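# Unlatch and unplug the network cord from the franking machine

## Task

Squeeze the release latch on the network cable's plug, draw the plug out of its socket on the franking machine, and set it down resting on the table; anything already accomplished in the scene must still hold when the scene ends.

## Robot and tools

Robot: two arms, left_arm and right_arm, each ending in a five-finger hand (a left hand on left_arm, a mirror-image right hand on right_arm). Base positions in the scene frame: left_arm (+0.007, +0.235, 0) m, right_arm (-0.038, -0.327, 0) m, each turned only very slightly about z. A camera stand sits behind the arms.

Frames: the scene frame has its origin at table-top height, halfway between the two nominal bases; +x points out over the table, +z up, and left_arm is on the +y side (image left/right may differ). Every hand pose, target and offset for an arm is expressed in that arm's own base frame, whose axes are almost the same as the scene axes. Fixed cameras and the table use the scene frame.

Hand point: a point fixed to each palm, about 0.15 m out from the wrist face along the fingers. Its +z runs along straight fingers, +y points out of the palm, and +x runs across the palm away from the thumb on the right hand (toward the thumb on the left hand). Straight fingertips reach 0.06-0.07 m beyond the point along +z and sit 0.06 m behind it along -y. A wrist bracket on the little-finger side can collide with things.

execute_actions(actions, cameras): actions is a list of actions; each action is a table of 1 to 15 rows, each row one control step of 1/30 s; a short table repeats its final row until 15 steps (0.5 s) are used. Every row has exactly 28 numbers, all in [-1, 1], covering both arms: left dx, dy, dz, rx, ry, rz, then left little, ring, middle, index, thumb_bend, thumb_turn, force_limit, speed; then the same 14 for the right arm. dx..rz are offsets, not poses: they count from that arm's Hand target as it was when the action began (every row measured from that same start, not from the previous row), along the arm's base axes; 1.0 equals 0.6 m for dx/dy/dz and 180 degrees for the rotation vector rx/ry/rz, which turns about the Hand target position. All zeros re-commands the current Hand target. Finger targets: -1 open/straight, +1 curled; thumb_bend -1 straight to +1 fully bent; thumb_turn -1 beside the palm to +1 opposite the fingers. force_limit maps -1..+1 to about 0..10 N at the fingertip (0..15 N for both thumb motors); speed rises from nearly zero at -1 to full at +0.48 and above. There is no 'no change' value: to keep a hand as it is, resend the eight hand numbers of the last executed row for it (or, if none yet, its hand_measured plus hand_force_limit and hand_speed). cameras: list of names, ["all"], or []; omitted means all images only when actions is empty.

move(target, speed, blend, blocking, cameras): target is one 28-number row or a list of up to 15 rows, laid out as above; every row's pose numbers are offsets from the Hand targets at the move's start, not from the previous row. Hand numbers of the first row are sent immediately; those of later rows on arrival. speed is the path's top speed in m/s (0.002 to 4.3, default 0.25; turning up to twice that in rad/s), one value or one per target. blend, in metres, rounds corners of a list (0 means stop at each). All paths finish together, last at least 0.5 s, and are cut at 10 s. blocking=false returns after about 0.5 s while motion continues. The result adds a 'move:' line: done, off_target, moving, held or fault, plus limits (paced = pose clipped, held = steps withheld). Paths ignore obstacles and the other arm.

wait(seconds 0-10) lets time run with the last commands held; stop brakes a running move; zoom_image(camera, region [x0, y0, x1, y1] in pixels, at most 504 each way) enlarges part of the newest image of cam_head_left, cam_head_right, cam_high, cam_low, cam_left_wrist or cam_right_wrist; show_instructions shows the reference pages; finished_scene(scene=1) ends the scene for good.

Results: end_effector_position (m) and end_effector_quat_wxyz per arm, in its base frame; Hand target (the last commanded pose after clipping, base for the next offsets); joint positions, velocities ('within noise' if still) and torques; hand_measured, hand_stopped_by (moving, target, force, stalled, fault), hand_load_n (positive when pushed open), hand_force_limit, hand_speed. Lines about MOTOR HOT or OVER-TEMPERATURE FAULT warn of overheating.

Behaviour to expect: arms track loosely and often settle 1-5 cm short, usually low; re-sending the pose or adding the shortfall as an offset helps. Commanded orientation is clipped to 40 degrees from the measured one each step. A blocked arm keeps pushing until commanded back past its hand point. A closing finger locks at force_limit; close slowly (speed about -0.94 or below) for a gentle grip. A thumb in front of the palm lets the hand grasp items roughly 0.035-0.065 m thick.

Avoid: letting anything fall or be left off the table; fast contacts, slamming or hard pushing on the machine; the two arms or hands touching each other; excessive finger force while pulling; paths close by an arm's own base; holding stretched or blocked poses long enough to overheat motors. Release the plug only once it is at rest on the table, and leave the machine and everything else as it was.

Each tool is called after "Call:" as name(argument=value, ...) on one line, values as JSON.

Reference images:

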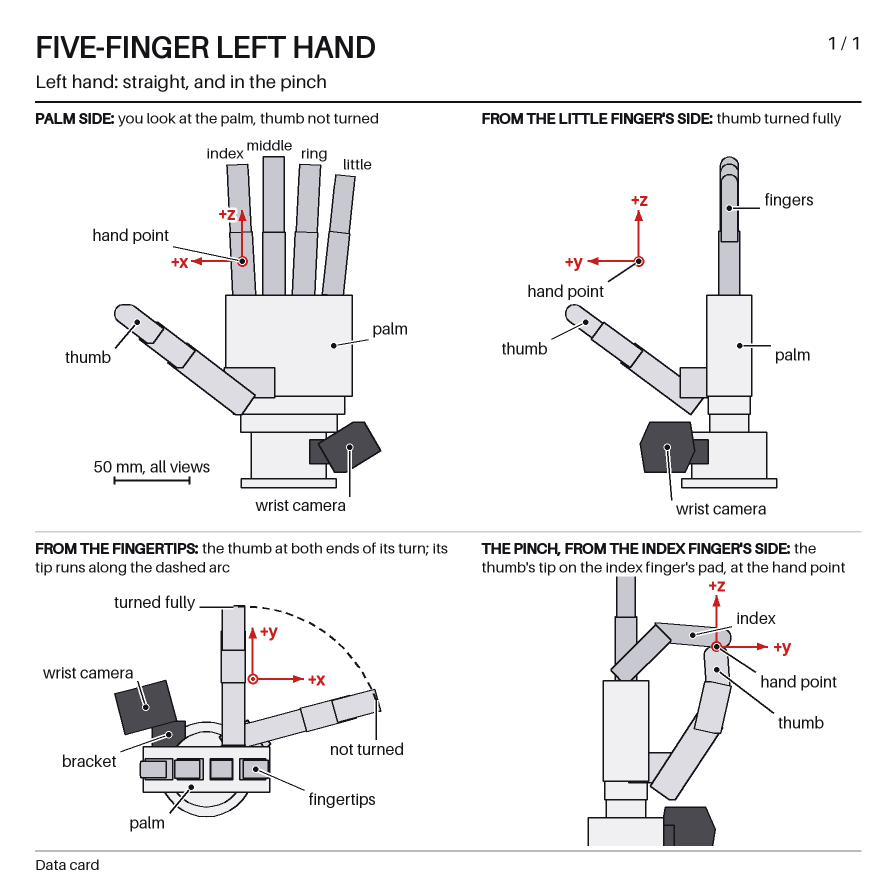

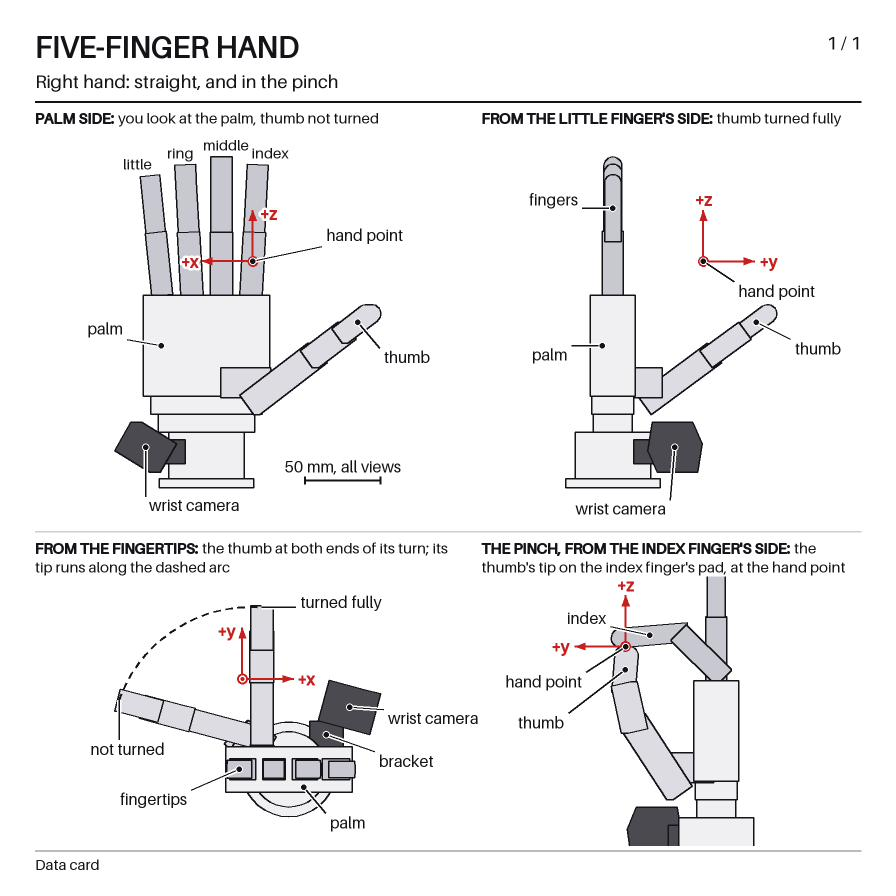

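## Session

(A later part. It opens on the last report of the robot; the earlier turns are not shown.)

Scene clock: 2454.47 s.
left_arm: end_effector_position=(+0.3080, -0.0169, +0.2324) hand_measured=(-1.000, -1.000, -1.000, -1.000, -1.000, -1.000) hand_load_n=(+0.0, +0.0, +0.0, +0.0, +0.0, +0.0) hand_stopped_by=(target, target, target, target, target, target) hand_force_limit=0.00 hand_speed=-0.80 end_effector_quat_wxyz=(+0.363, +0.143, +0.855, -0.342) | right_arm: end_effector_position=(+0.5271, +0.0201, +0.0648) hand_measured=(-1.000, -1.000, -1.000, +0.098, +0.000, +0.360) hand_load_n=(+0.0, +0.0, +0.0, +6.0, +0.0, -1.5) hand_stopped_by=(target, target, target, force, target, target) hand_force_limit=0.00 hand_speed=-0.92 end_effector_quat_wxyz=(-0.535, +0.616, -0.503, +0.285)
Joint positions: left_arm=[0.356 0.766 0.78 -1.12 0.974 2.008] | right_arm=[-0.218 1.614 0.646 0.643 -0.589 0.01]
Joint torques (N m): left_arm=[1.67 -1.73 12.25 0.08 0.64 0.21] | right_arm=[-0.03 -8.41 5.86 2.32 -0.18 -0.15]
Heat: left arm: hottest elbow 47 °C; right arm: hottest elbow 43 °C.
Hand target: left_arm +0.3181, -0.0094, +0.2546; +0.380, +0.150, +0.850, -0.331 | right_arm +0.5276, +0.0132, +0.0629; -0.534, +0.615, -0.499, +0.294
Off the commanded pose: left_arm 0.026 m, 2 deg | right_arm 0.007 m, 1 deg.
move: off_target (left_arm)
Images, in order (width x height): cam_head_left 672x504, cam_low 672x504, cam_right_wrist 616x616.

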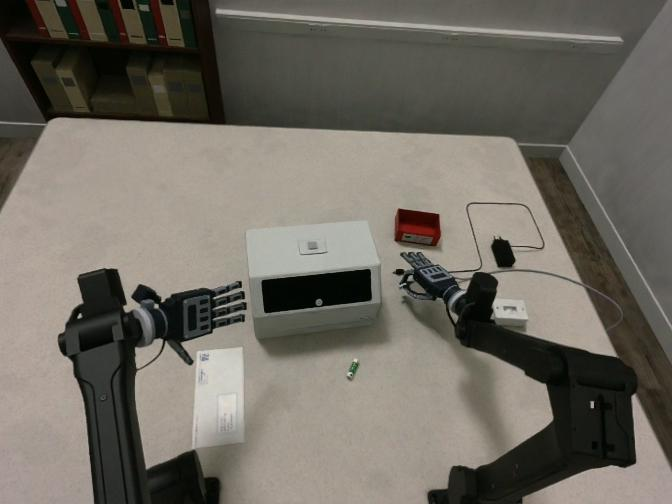

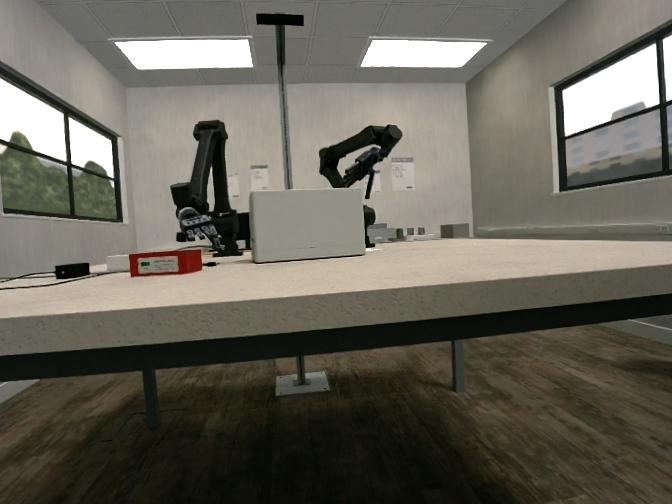

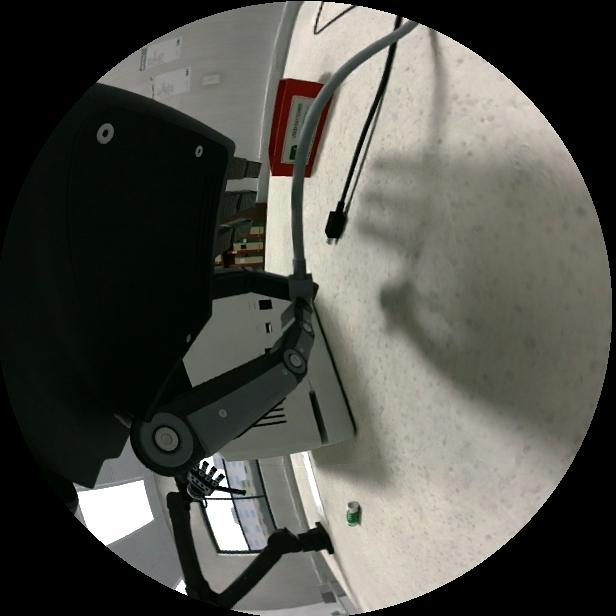

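Call:
move(target=[[0,0,0,0,0,0,-1,-1,-1,-1,-1,-1,0,-0.8, 0,0,-0.05,0,0,0,-1,-1,-1,0.6,0.0,0.36,0.0,-0.92]], speed=0.05, cameras=["cam_right_wrist","cam_head_left","cam_low"])

Call:
zoom_image(camera="cam_low", region=[140, 200, 280, 290])

Call:
zoom_image(camera="cam_head_left", region=[365, 230, 465, 330])

Scene clock: 2464.33 s.
left_arm: end_effector_position=(+0.3080, -0.0169, +0.2324) hand_measured=(-1.000, -1.000, -1.000, -1.000, -1.000, -1.000) hand_load_n=(+0.0, +0.0, +0.0, +0.0, +0.0, +0.0) hand_stopped_by=(target, target, target, target, target, target) hand_force_limit=0.00 hand_speed=-0.80 end_effector_quat_wxyz=(+0.363, +0.143, +0.855, -0.342) | right_arm: end_effector_position=(+0.5278, +0.0197, +0.0351) hand_measured=(-1.000, -1.000, -1.000, +0.098, +0.000, +0.360) hand_load_n=(+0.0, +0.0, +0.0, +6.5, -0.5, -1.0) hand_stopped_by=(target, target, target, force, target, target) hand_force_limit=0.00 hand_speed=-0.92 end_effector_quat_wxyz=(-0.535, +0.616, -0.503, +0.286)
Joint positions: left_arm=[0.356 0.766 0.78 -1.12 0.974 2.008] | right_arm=[-0.218 1.706 0.635 0.747 -0.589 0.009]
Joint torques (N m): left_arm=[1.61 -1.67 12.16 0.06 0.65 0.2] | right_arm=[0.79 -9 5.11 2.3 -0.19 -0.16]
Heat: left arm: hottest elbow 47 °C; right arm: hottest elbow 42 °C.
Hand target: left_arm +0.3181, -0.0094, +0.2546; +0.380, +0.150, +0.850, -0.331 | right_arm +0.5276, +0.0130, +0.0328; -0.534, +0.615, -0.500, +0.294
Off the commanded pose: left_arm 0.026 m, 2 deg | right_arm 0.007 m, 1 deg.
move: off_target (left_arm)
Images, in order (width x height): cam_head_left 672x504, cam_low 672x504, cam_right_wrist 616x616.

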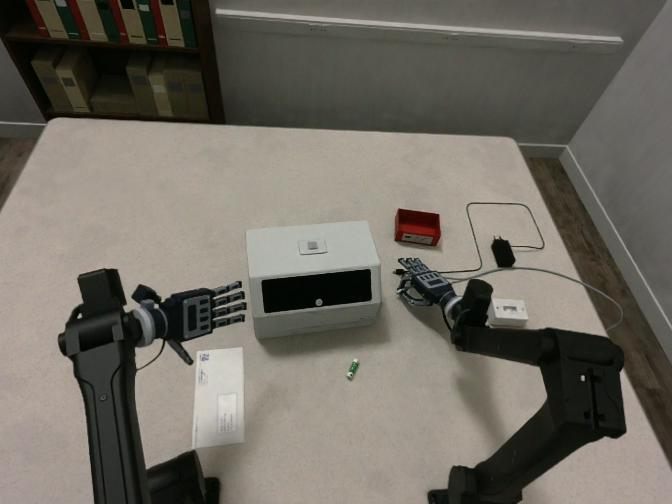

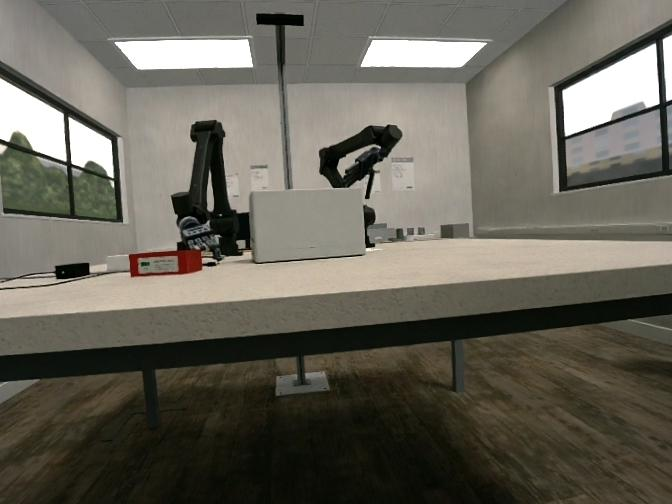

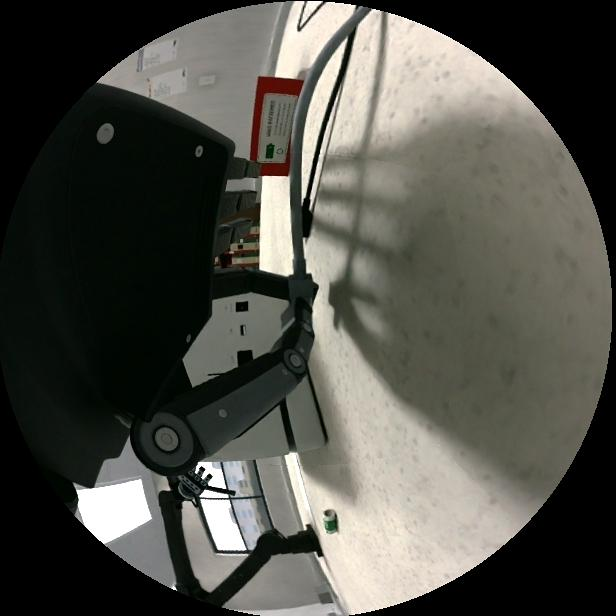

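Scaled by 3.600.

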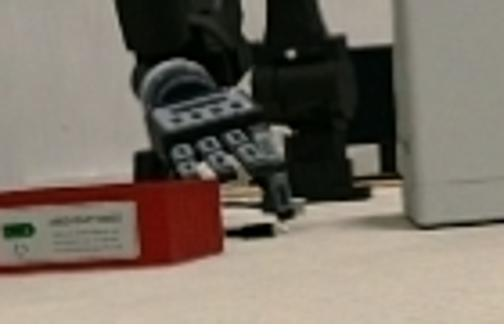

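Scaled by 5.040.

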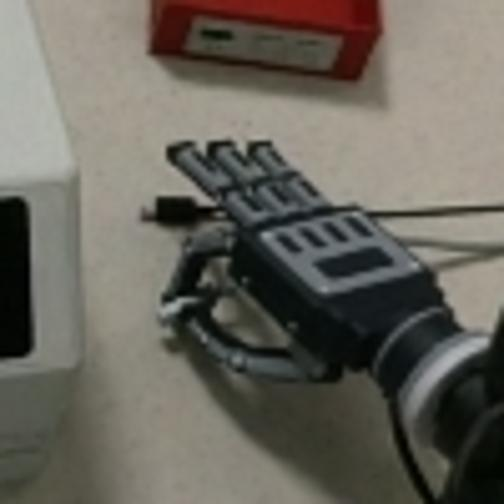

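Call:
move(target=[[0,0,0,0,0,0,-1,-1,-1,-1,-1,-1,0,-0.8, 0,0,-0.01,0,0,0,-1,-1,-1,0.6,0.0,0.36,0.0,-0.92]], speed=0.04, cameras=["cam_right_wrist","cam_low"])

Call:
zoom_image(camera="cam_low", region=[180, 225, 250, 275])

Call:
zoom_image(camera="cam_right_wrist", region=[250, 250, 370, 370])

Scene clock: 2475.87 s.
left_arm: end_effector_position=(+0.3080, -0.0169, +0.2324) hand_measured=(-1.000, -1.000, -1.000, -1.000, -1.000, -1.000) hand_load_n=(+0.0, +0.0, +0.0, +0.0, +0.0, +0.0) hand_stopped_by=(target, target, target, target, target, target) hand_force_limit=0.00 hand_speed=-0.80 end_effector_quat_wxyz=(+0.363, +0.143, +0.855, -0.342) | right_arm: end_effector_position=(+0.5285, +0.0195, +0.0300) hand_measured=(-1.000, -1.000, -1.000, +0.098, +0.000, +0.360) hand_load_n=(+0.0, +0.0, +0.0, +6.0, -0.5, -1.5) hand_stopped_by=(target, target, target, force, target, target) hand_force_limit=0.00 hand_speed=-0.92 end_effector_quat_wxyz=(-0.535, +0.616, -0.502, +0.287)
Joint positions: left_arm=[0.356 0.766 0.78 -1.12 0.974 2.008] | right_arm=[-0.218 1.724 0.635 0.768 -0.589 0.009]
Joint torques (N m): left_arm=[1.49 -2.08 12.33 -0.05 0.64 0.17] | right_arm=[0.09 -9.35 5 2.45 -0.2 -0.14]
Heat: left arm: hottest elbow 47 °C; right arm: hottest elbow 41 °C.
Hand target: left_arm +0.3181, -0.0094, +0.2546; +0.380, +0.150, +0.850, -0.331 | right_arm +0.5276, +0.0130, +0.0268; -0.534, +0.615, -0.500, +0.294
Off the commanded pose: left_arm 0.026 m, 2 deg | right_arm 0.007 m, 1 deg.
move: off_target (left_arm)
Images, in order (width x height): cam_low 672x504, cam_right_wrist 616x616.

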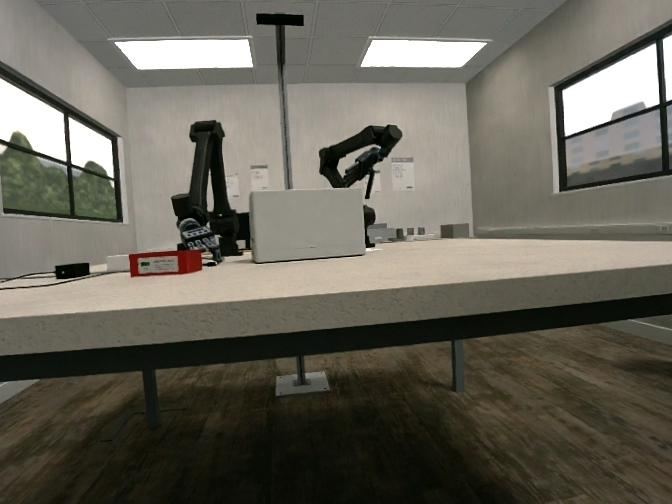

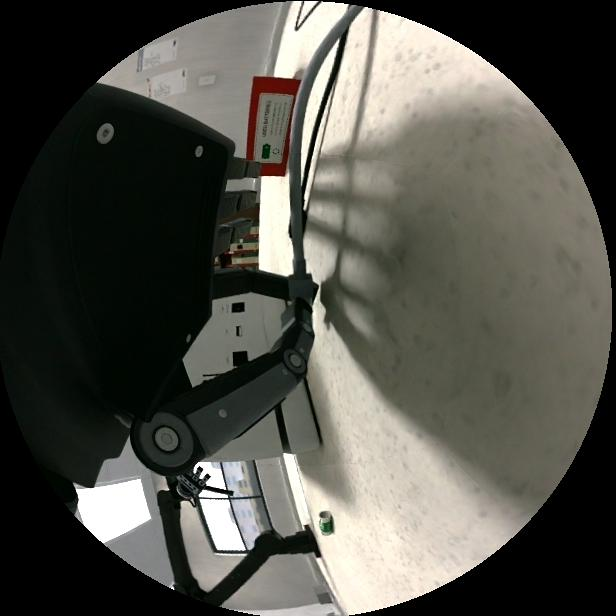

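Scaled by 7.200.

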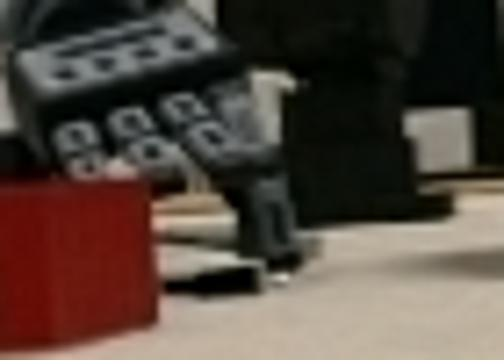

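Scaled by 4.200 from the camera's 616x616 image, which has a finer 880x880 frame.

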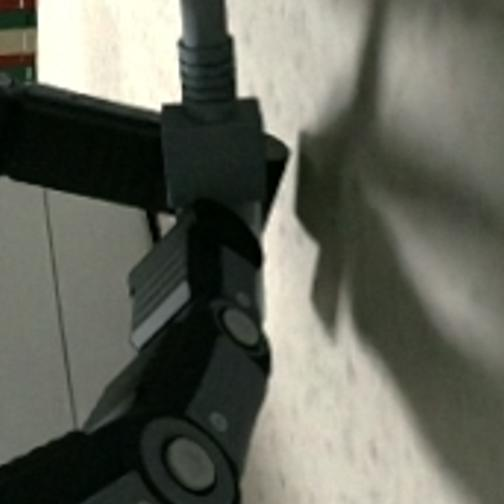

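Call:
move(target=[[0,0,0,0,0,0,-1,-1,-1,-1,-1,-1,0,-0.8, 0,0,-0.009,0,0,0,-1,-1,-1,0.6,0.0,0.36,0.0,-0.92]], speed=0.03, cameras=["cam_right_wrist"])

Call:
zoom_image(camera="cam_right_wrist", region=[250, 250, 370, 370])

Scene clock: 2486.27 s.
left_arm: end_effector_position=(+0.3080, -0.0169, +0.2324) hand_measured=(-1.000, -1.000, -1.000, -1.000, -1.000, -1.000) hand_load_n=(+0.0, +0.0, +0.0, +0.0, +0.0, +0.0) hand_stopped_by=(target, target, target, target, target, target) hand_force_limit=0.00 hand_speed=-0.80 end_effector_quat_wxyz=(+0.363, +0.143, +0.855, -0.342) | right_arm: end_effector_position=(+0.5295, +0.0195, +0.0272) hand_measured=(-1.000, -1.000, -1.000, +0.098, +0.000, +0.360) hand_load_n=(+0.0, +0.0, +0.0, +6.0, -0.5, -1.0) hand_stopped_by=(target, target, target, force, target, target) hand_force_limit=0.00 hand_speed=-0.92 end_effector_quat_wxyz=(-0.537, +0.616, -0.500, +0.288)
Joint positions: left_arm=[0.356 0.766 0.78 -1.12 0.974 2.008] | right_arm=[-0.218 1.738 0.635 0.788 -0.591 0.009]
Joint torques (N m): left_arm=[1.73 -1.9 12.25 0.08 0.62 0.21] | right_arm=[0.09 -8.29 4.7 1.89 -0.11 -0.13]
Heat: left arm: hottest elbow 47 °C; right arm: hottest elbow 40 °C.
Hand target: left_arm +0.3181, -0.0094, +0.2546; +0.380, +0.150, +0.850, -0.331 | right_arm +0.5276, +0.0131, +0.0213; -0.534, +0.615, -0.500, +0.294
Off the commanded pose: left_arm 0.026 m, 2 deg | right_arm 0.009 m, 1 deg.
move: off_target (left_arm)
Images, in order (width x height): cam_right_wrist 616x616.

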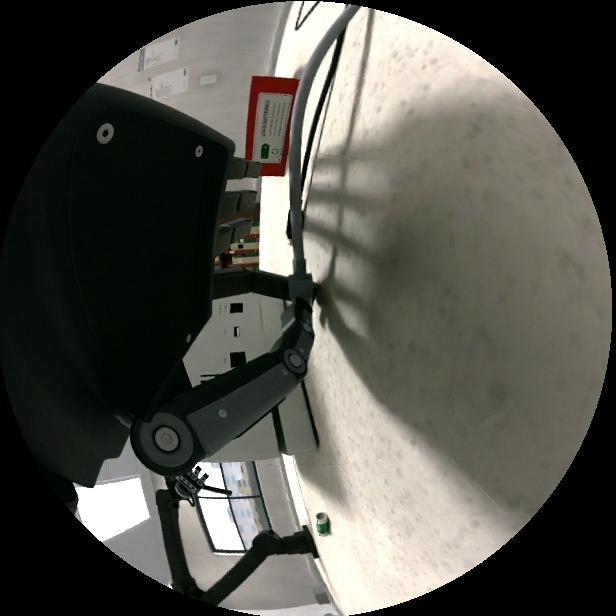

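Scaled by 4.200 from the camera's 616x616 image, which has a finer 880x880 frame.

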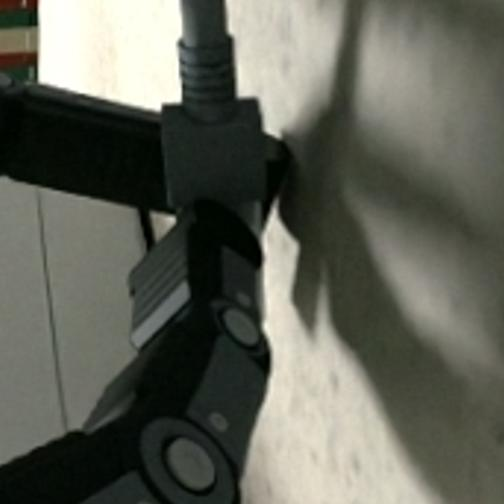

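Call:
move(target=[[0,0,0,0,0,0,-1,-1,-1,-1,-1,-1,0,-0.8, 0,0,0,0,0,0,-1,-1,-1,-0.1,0.0,0.36,0.0,-0.85]], speed=0.03, cameras=["cam_right_wrist"])

Call:
zoom_image(camera="cam_right_wrist", region=[250, 250, 370, 370])

Scene clock: 2496.67 s.
left_arm: end_effector_position=(+0.3080, -0.0169, +0.2324) hand_measured=(-1.000, -1.000, -1.000, -1.000, -1.000, -1.000) hand_load_n=(+0.0, +0.0, +0.0, +0.0, +0.0, +0.0) hand_stopped_by=(target, target, target, target, target, target) hand_force_limit=0.00 hand_speed=-0.80 end_effector_quat_wxyz=(+0.363, +0.143, +0.855, -0.342) | right_arm: end_effector_position=(+0.5292, +0.0194, +0.0257) hand_measured=(-1.000, -1.000, -1.000, -0.100, +0.000, +0.360) hand_load_n=(+0.0, +0.0, +0.0, +0.0, +0.5, +0.0) hand_stopped_by=(target, target, target, target, target, target) hand_force_limit=0.00 hand_speed=-0.85 end_effector_quat_wxyz=(-0.536, +0.616, -0.501, +0.288)
Joint positions: left_arm=[0.356 0.766 0.78 -1.12 0.974 2.008] | right_arm=[-0.219 1.741 0.635 0.788 -0.591 0.009]
Joint torques (N m): left_arm=[1.67 -1.61 12.21 0.12 0.61 0.21] | right_arm=[0.26 -8.76 4.64 2.24 -0.15 -0.14]
Heat: left arm: hottest elbow 47 °C; right arm: hottest elbow 39 °C.
Hand target: left_arm +0.3181, -0.0094, +0.2546; +0.380, +0.150, +0.850, -0.331 | right_arm +0.5276, +0.0131, +0.0214; -0.534, +0.615, -0.500, +0.294
Off the commanded pose: left_arm 0.026 m, 2 deg | right_arm 0.008 m, 1 deg.
move: off_target (left_arm)
Images, in order (width x height): cam_right_wrist 616x616.

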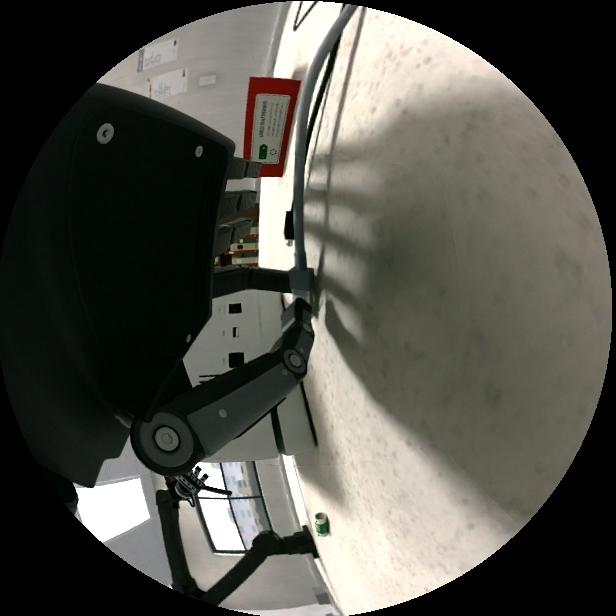

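Scaled by 4.200 from the camera's 616x616 image, which has a finer 880x880 frame.

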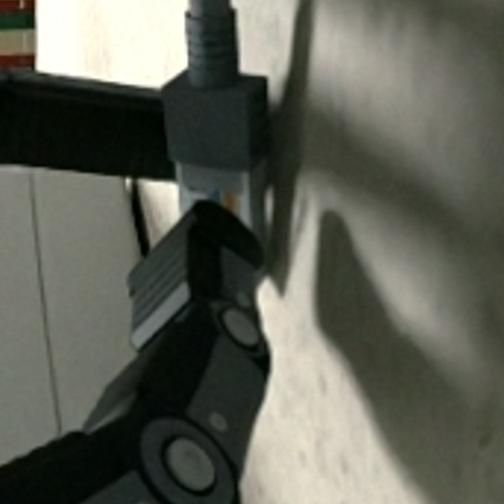

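Call:
move(target=[[0,0,0,0,0,0,-1,-1,-1,-1,-1,-1,0,-0.8, 0,0,0,0,0,0,-1,-1,-1,-1,0.0,0.36,0.0,-0.6],[0,0,0,0,0,0,-1,-1,-1,-1,-1,-1,0,-0.8, -0.05,0,0.01,0,0,0,-1,-1,-1,-1,0.0,0.36,0.0,-0.6],[0,0,0,0,0,0,-1,-1,-1,-1,-1,-1,0,-0.8, -0.08,0,0.12,0,0,0,-1,-1,-1,-1,0.0,0.36,0.0,-0.6]], speed=0.08, cameras=["cam_right_wrist","cam_head_left","cam_high","cam_low"])

Call:
zoom_image(camera="cam_right_wrist", region=[240, 180, 420, 360])

Call:
zoom_image(camera="cam_head_left", region=[365, 230, 465, 330])

Scene clock: 2512.57 s.
left_arm: end_effector_position=(+0.3080, -0.0169, +0.2324) hand_measured=(-1.000, -1.000, -1.000, -1.000, -1.000, -1.000) hand_load_n=(-0.5, +0.0, +0.0, +0.0, +0.0, +0.0) hand_stopped_by=(target, target, target, target, target, target) hand_force_limit=0.00 hand_speed=-0.80 end_effector_quat_wxyz=(+0.363, +0.143, +0.855, -0.342) | right_arm: end_effector_position=(+0.4811, +0.0188, +0.0884) hand_measured=(-1.000, -1.000, -1.000, -1.000, +0.000, +0.360) hand_load_n=(+0.0, +0.0, +0.0, +0.0, +0.0, +0.0) hand_stopped_by=(target, target, target, target, target, target) hand_force_limit=0.00 hand_speed=-0.60 end_effector_quat_wxyz=(-0.536, +0.615, -0.503, +0.286)
Joint positions: left_arm=[0.356 0.766 0.78 -1.12 0.974 2.008] | right_arm=[-0.25 1.445 0.541 0.576 -0.619 -0.001]
Joint torques (N m): left_arm=[1.61 -1.85 12.3 -0.02 0.62 0.19] | right_arm=[0.62 -8.88 6.46 1.03 -0.23 -0.16]
Heat: left arm: hottest elbow 47 °C; right arm: hottest elbow 38 °C.
Hand target: left_arm +0.3181, -0.0094, +0.2546; +0.380, +0.150, +0.850, -0.331 | right_arm +0.4797, +0.0131, +0.0935; -0.534, +0.615, -0.500, +0.294
Off the commanded pose: left_arm 0.026 m, 2 deg | right_arm 0.008 m, 1 deg.
move: off_target (left_arm)
Images, in order (width x height): cam_head_left 672x504, cam_high 672x504, cam_low 672x504, cam_right_wrist 616x616.

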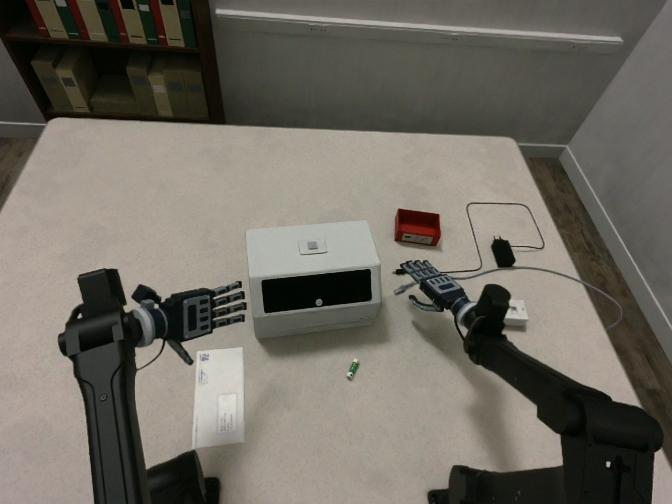

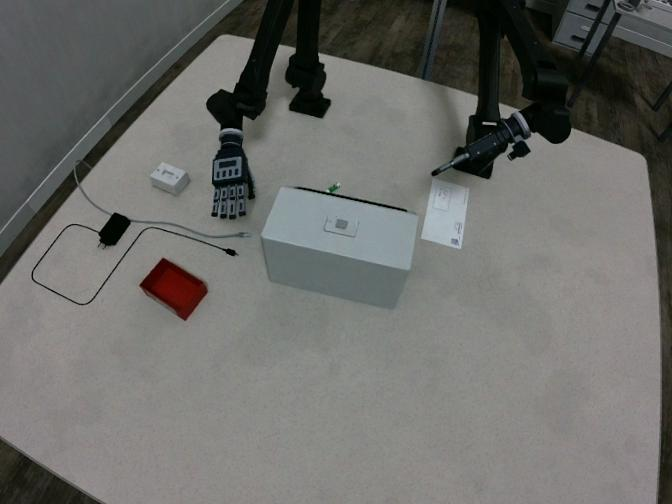

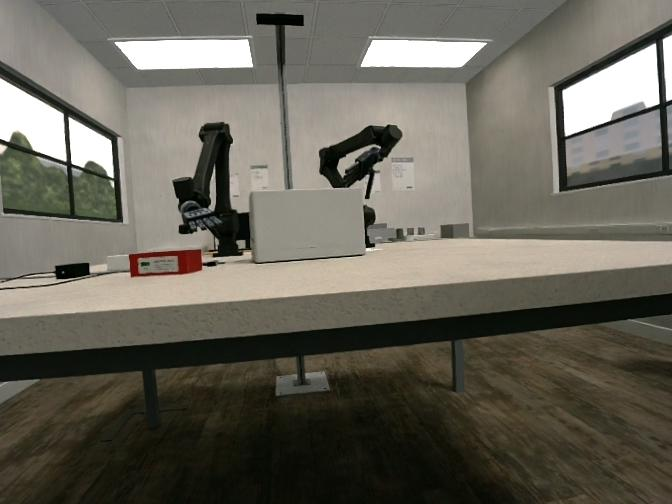

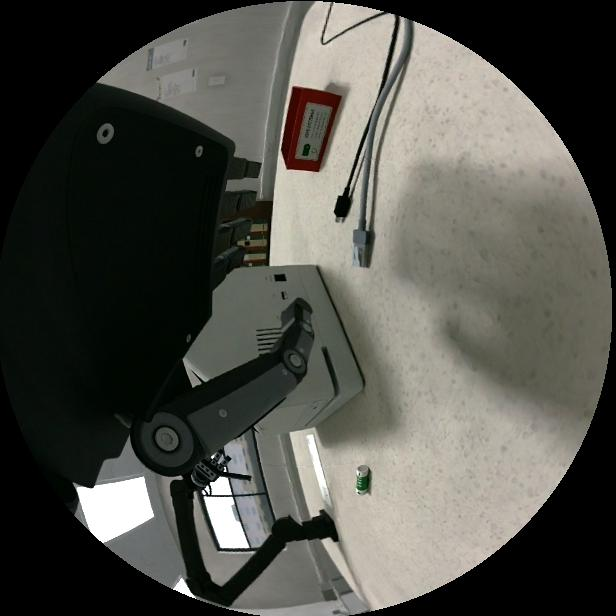

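Scaled by 2.800 from the camera's 616x616 image, which has a finer 880x880 frame.

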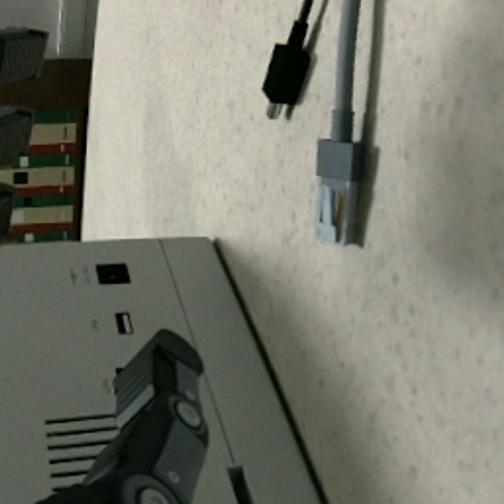

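Scaled by 5.040.

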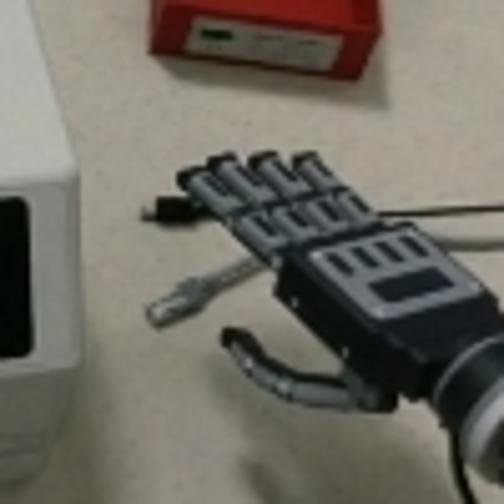

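Call:
zoom_image(camera="cam_high", region=[40, 130, 160, 250])

Scaled by 4.200.

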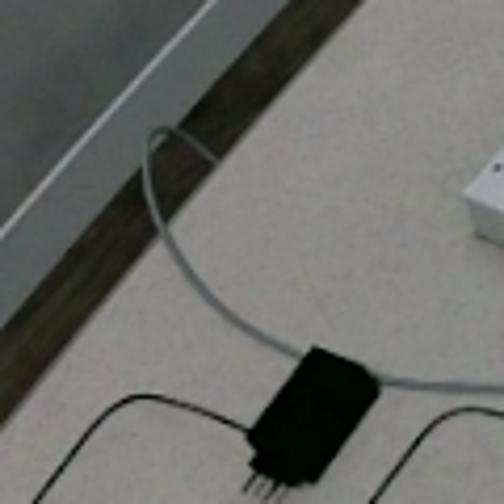

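Call:
finished_scene()

The scene is finished: the task was done.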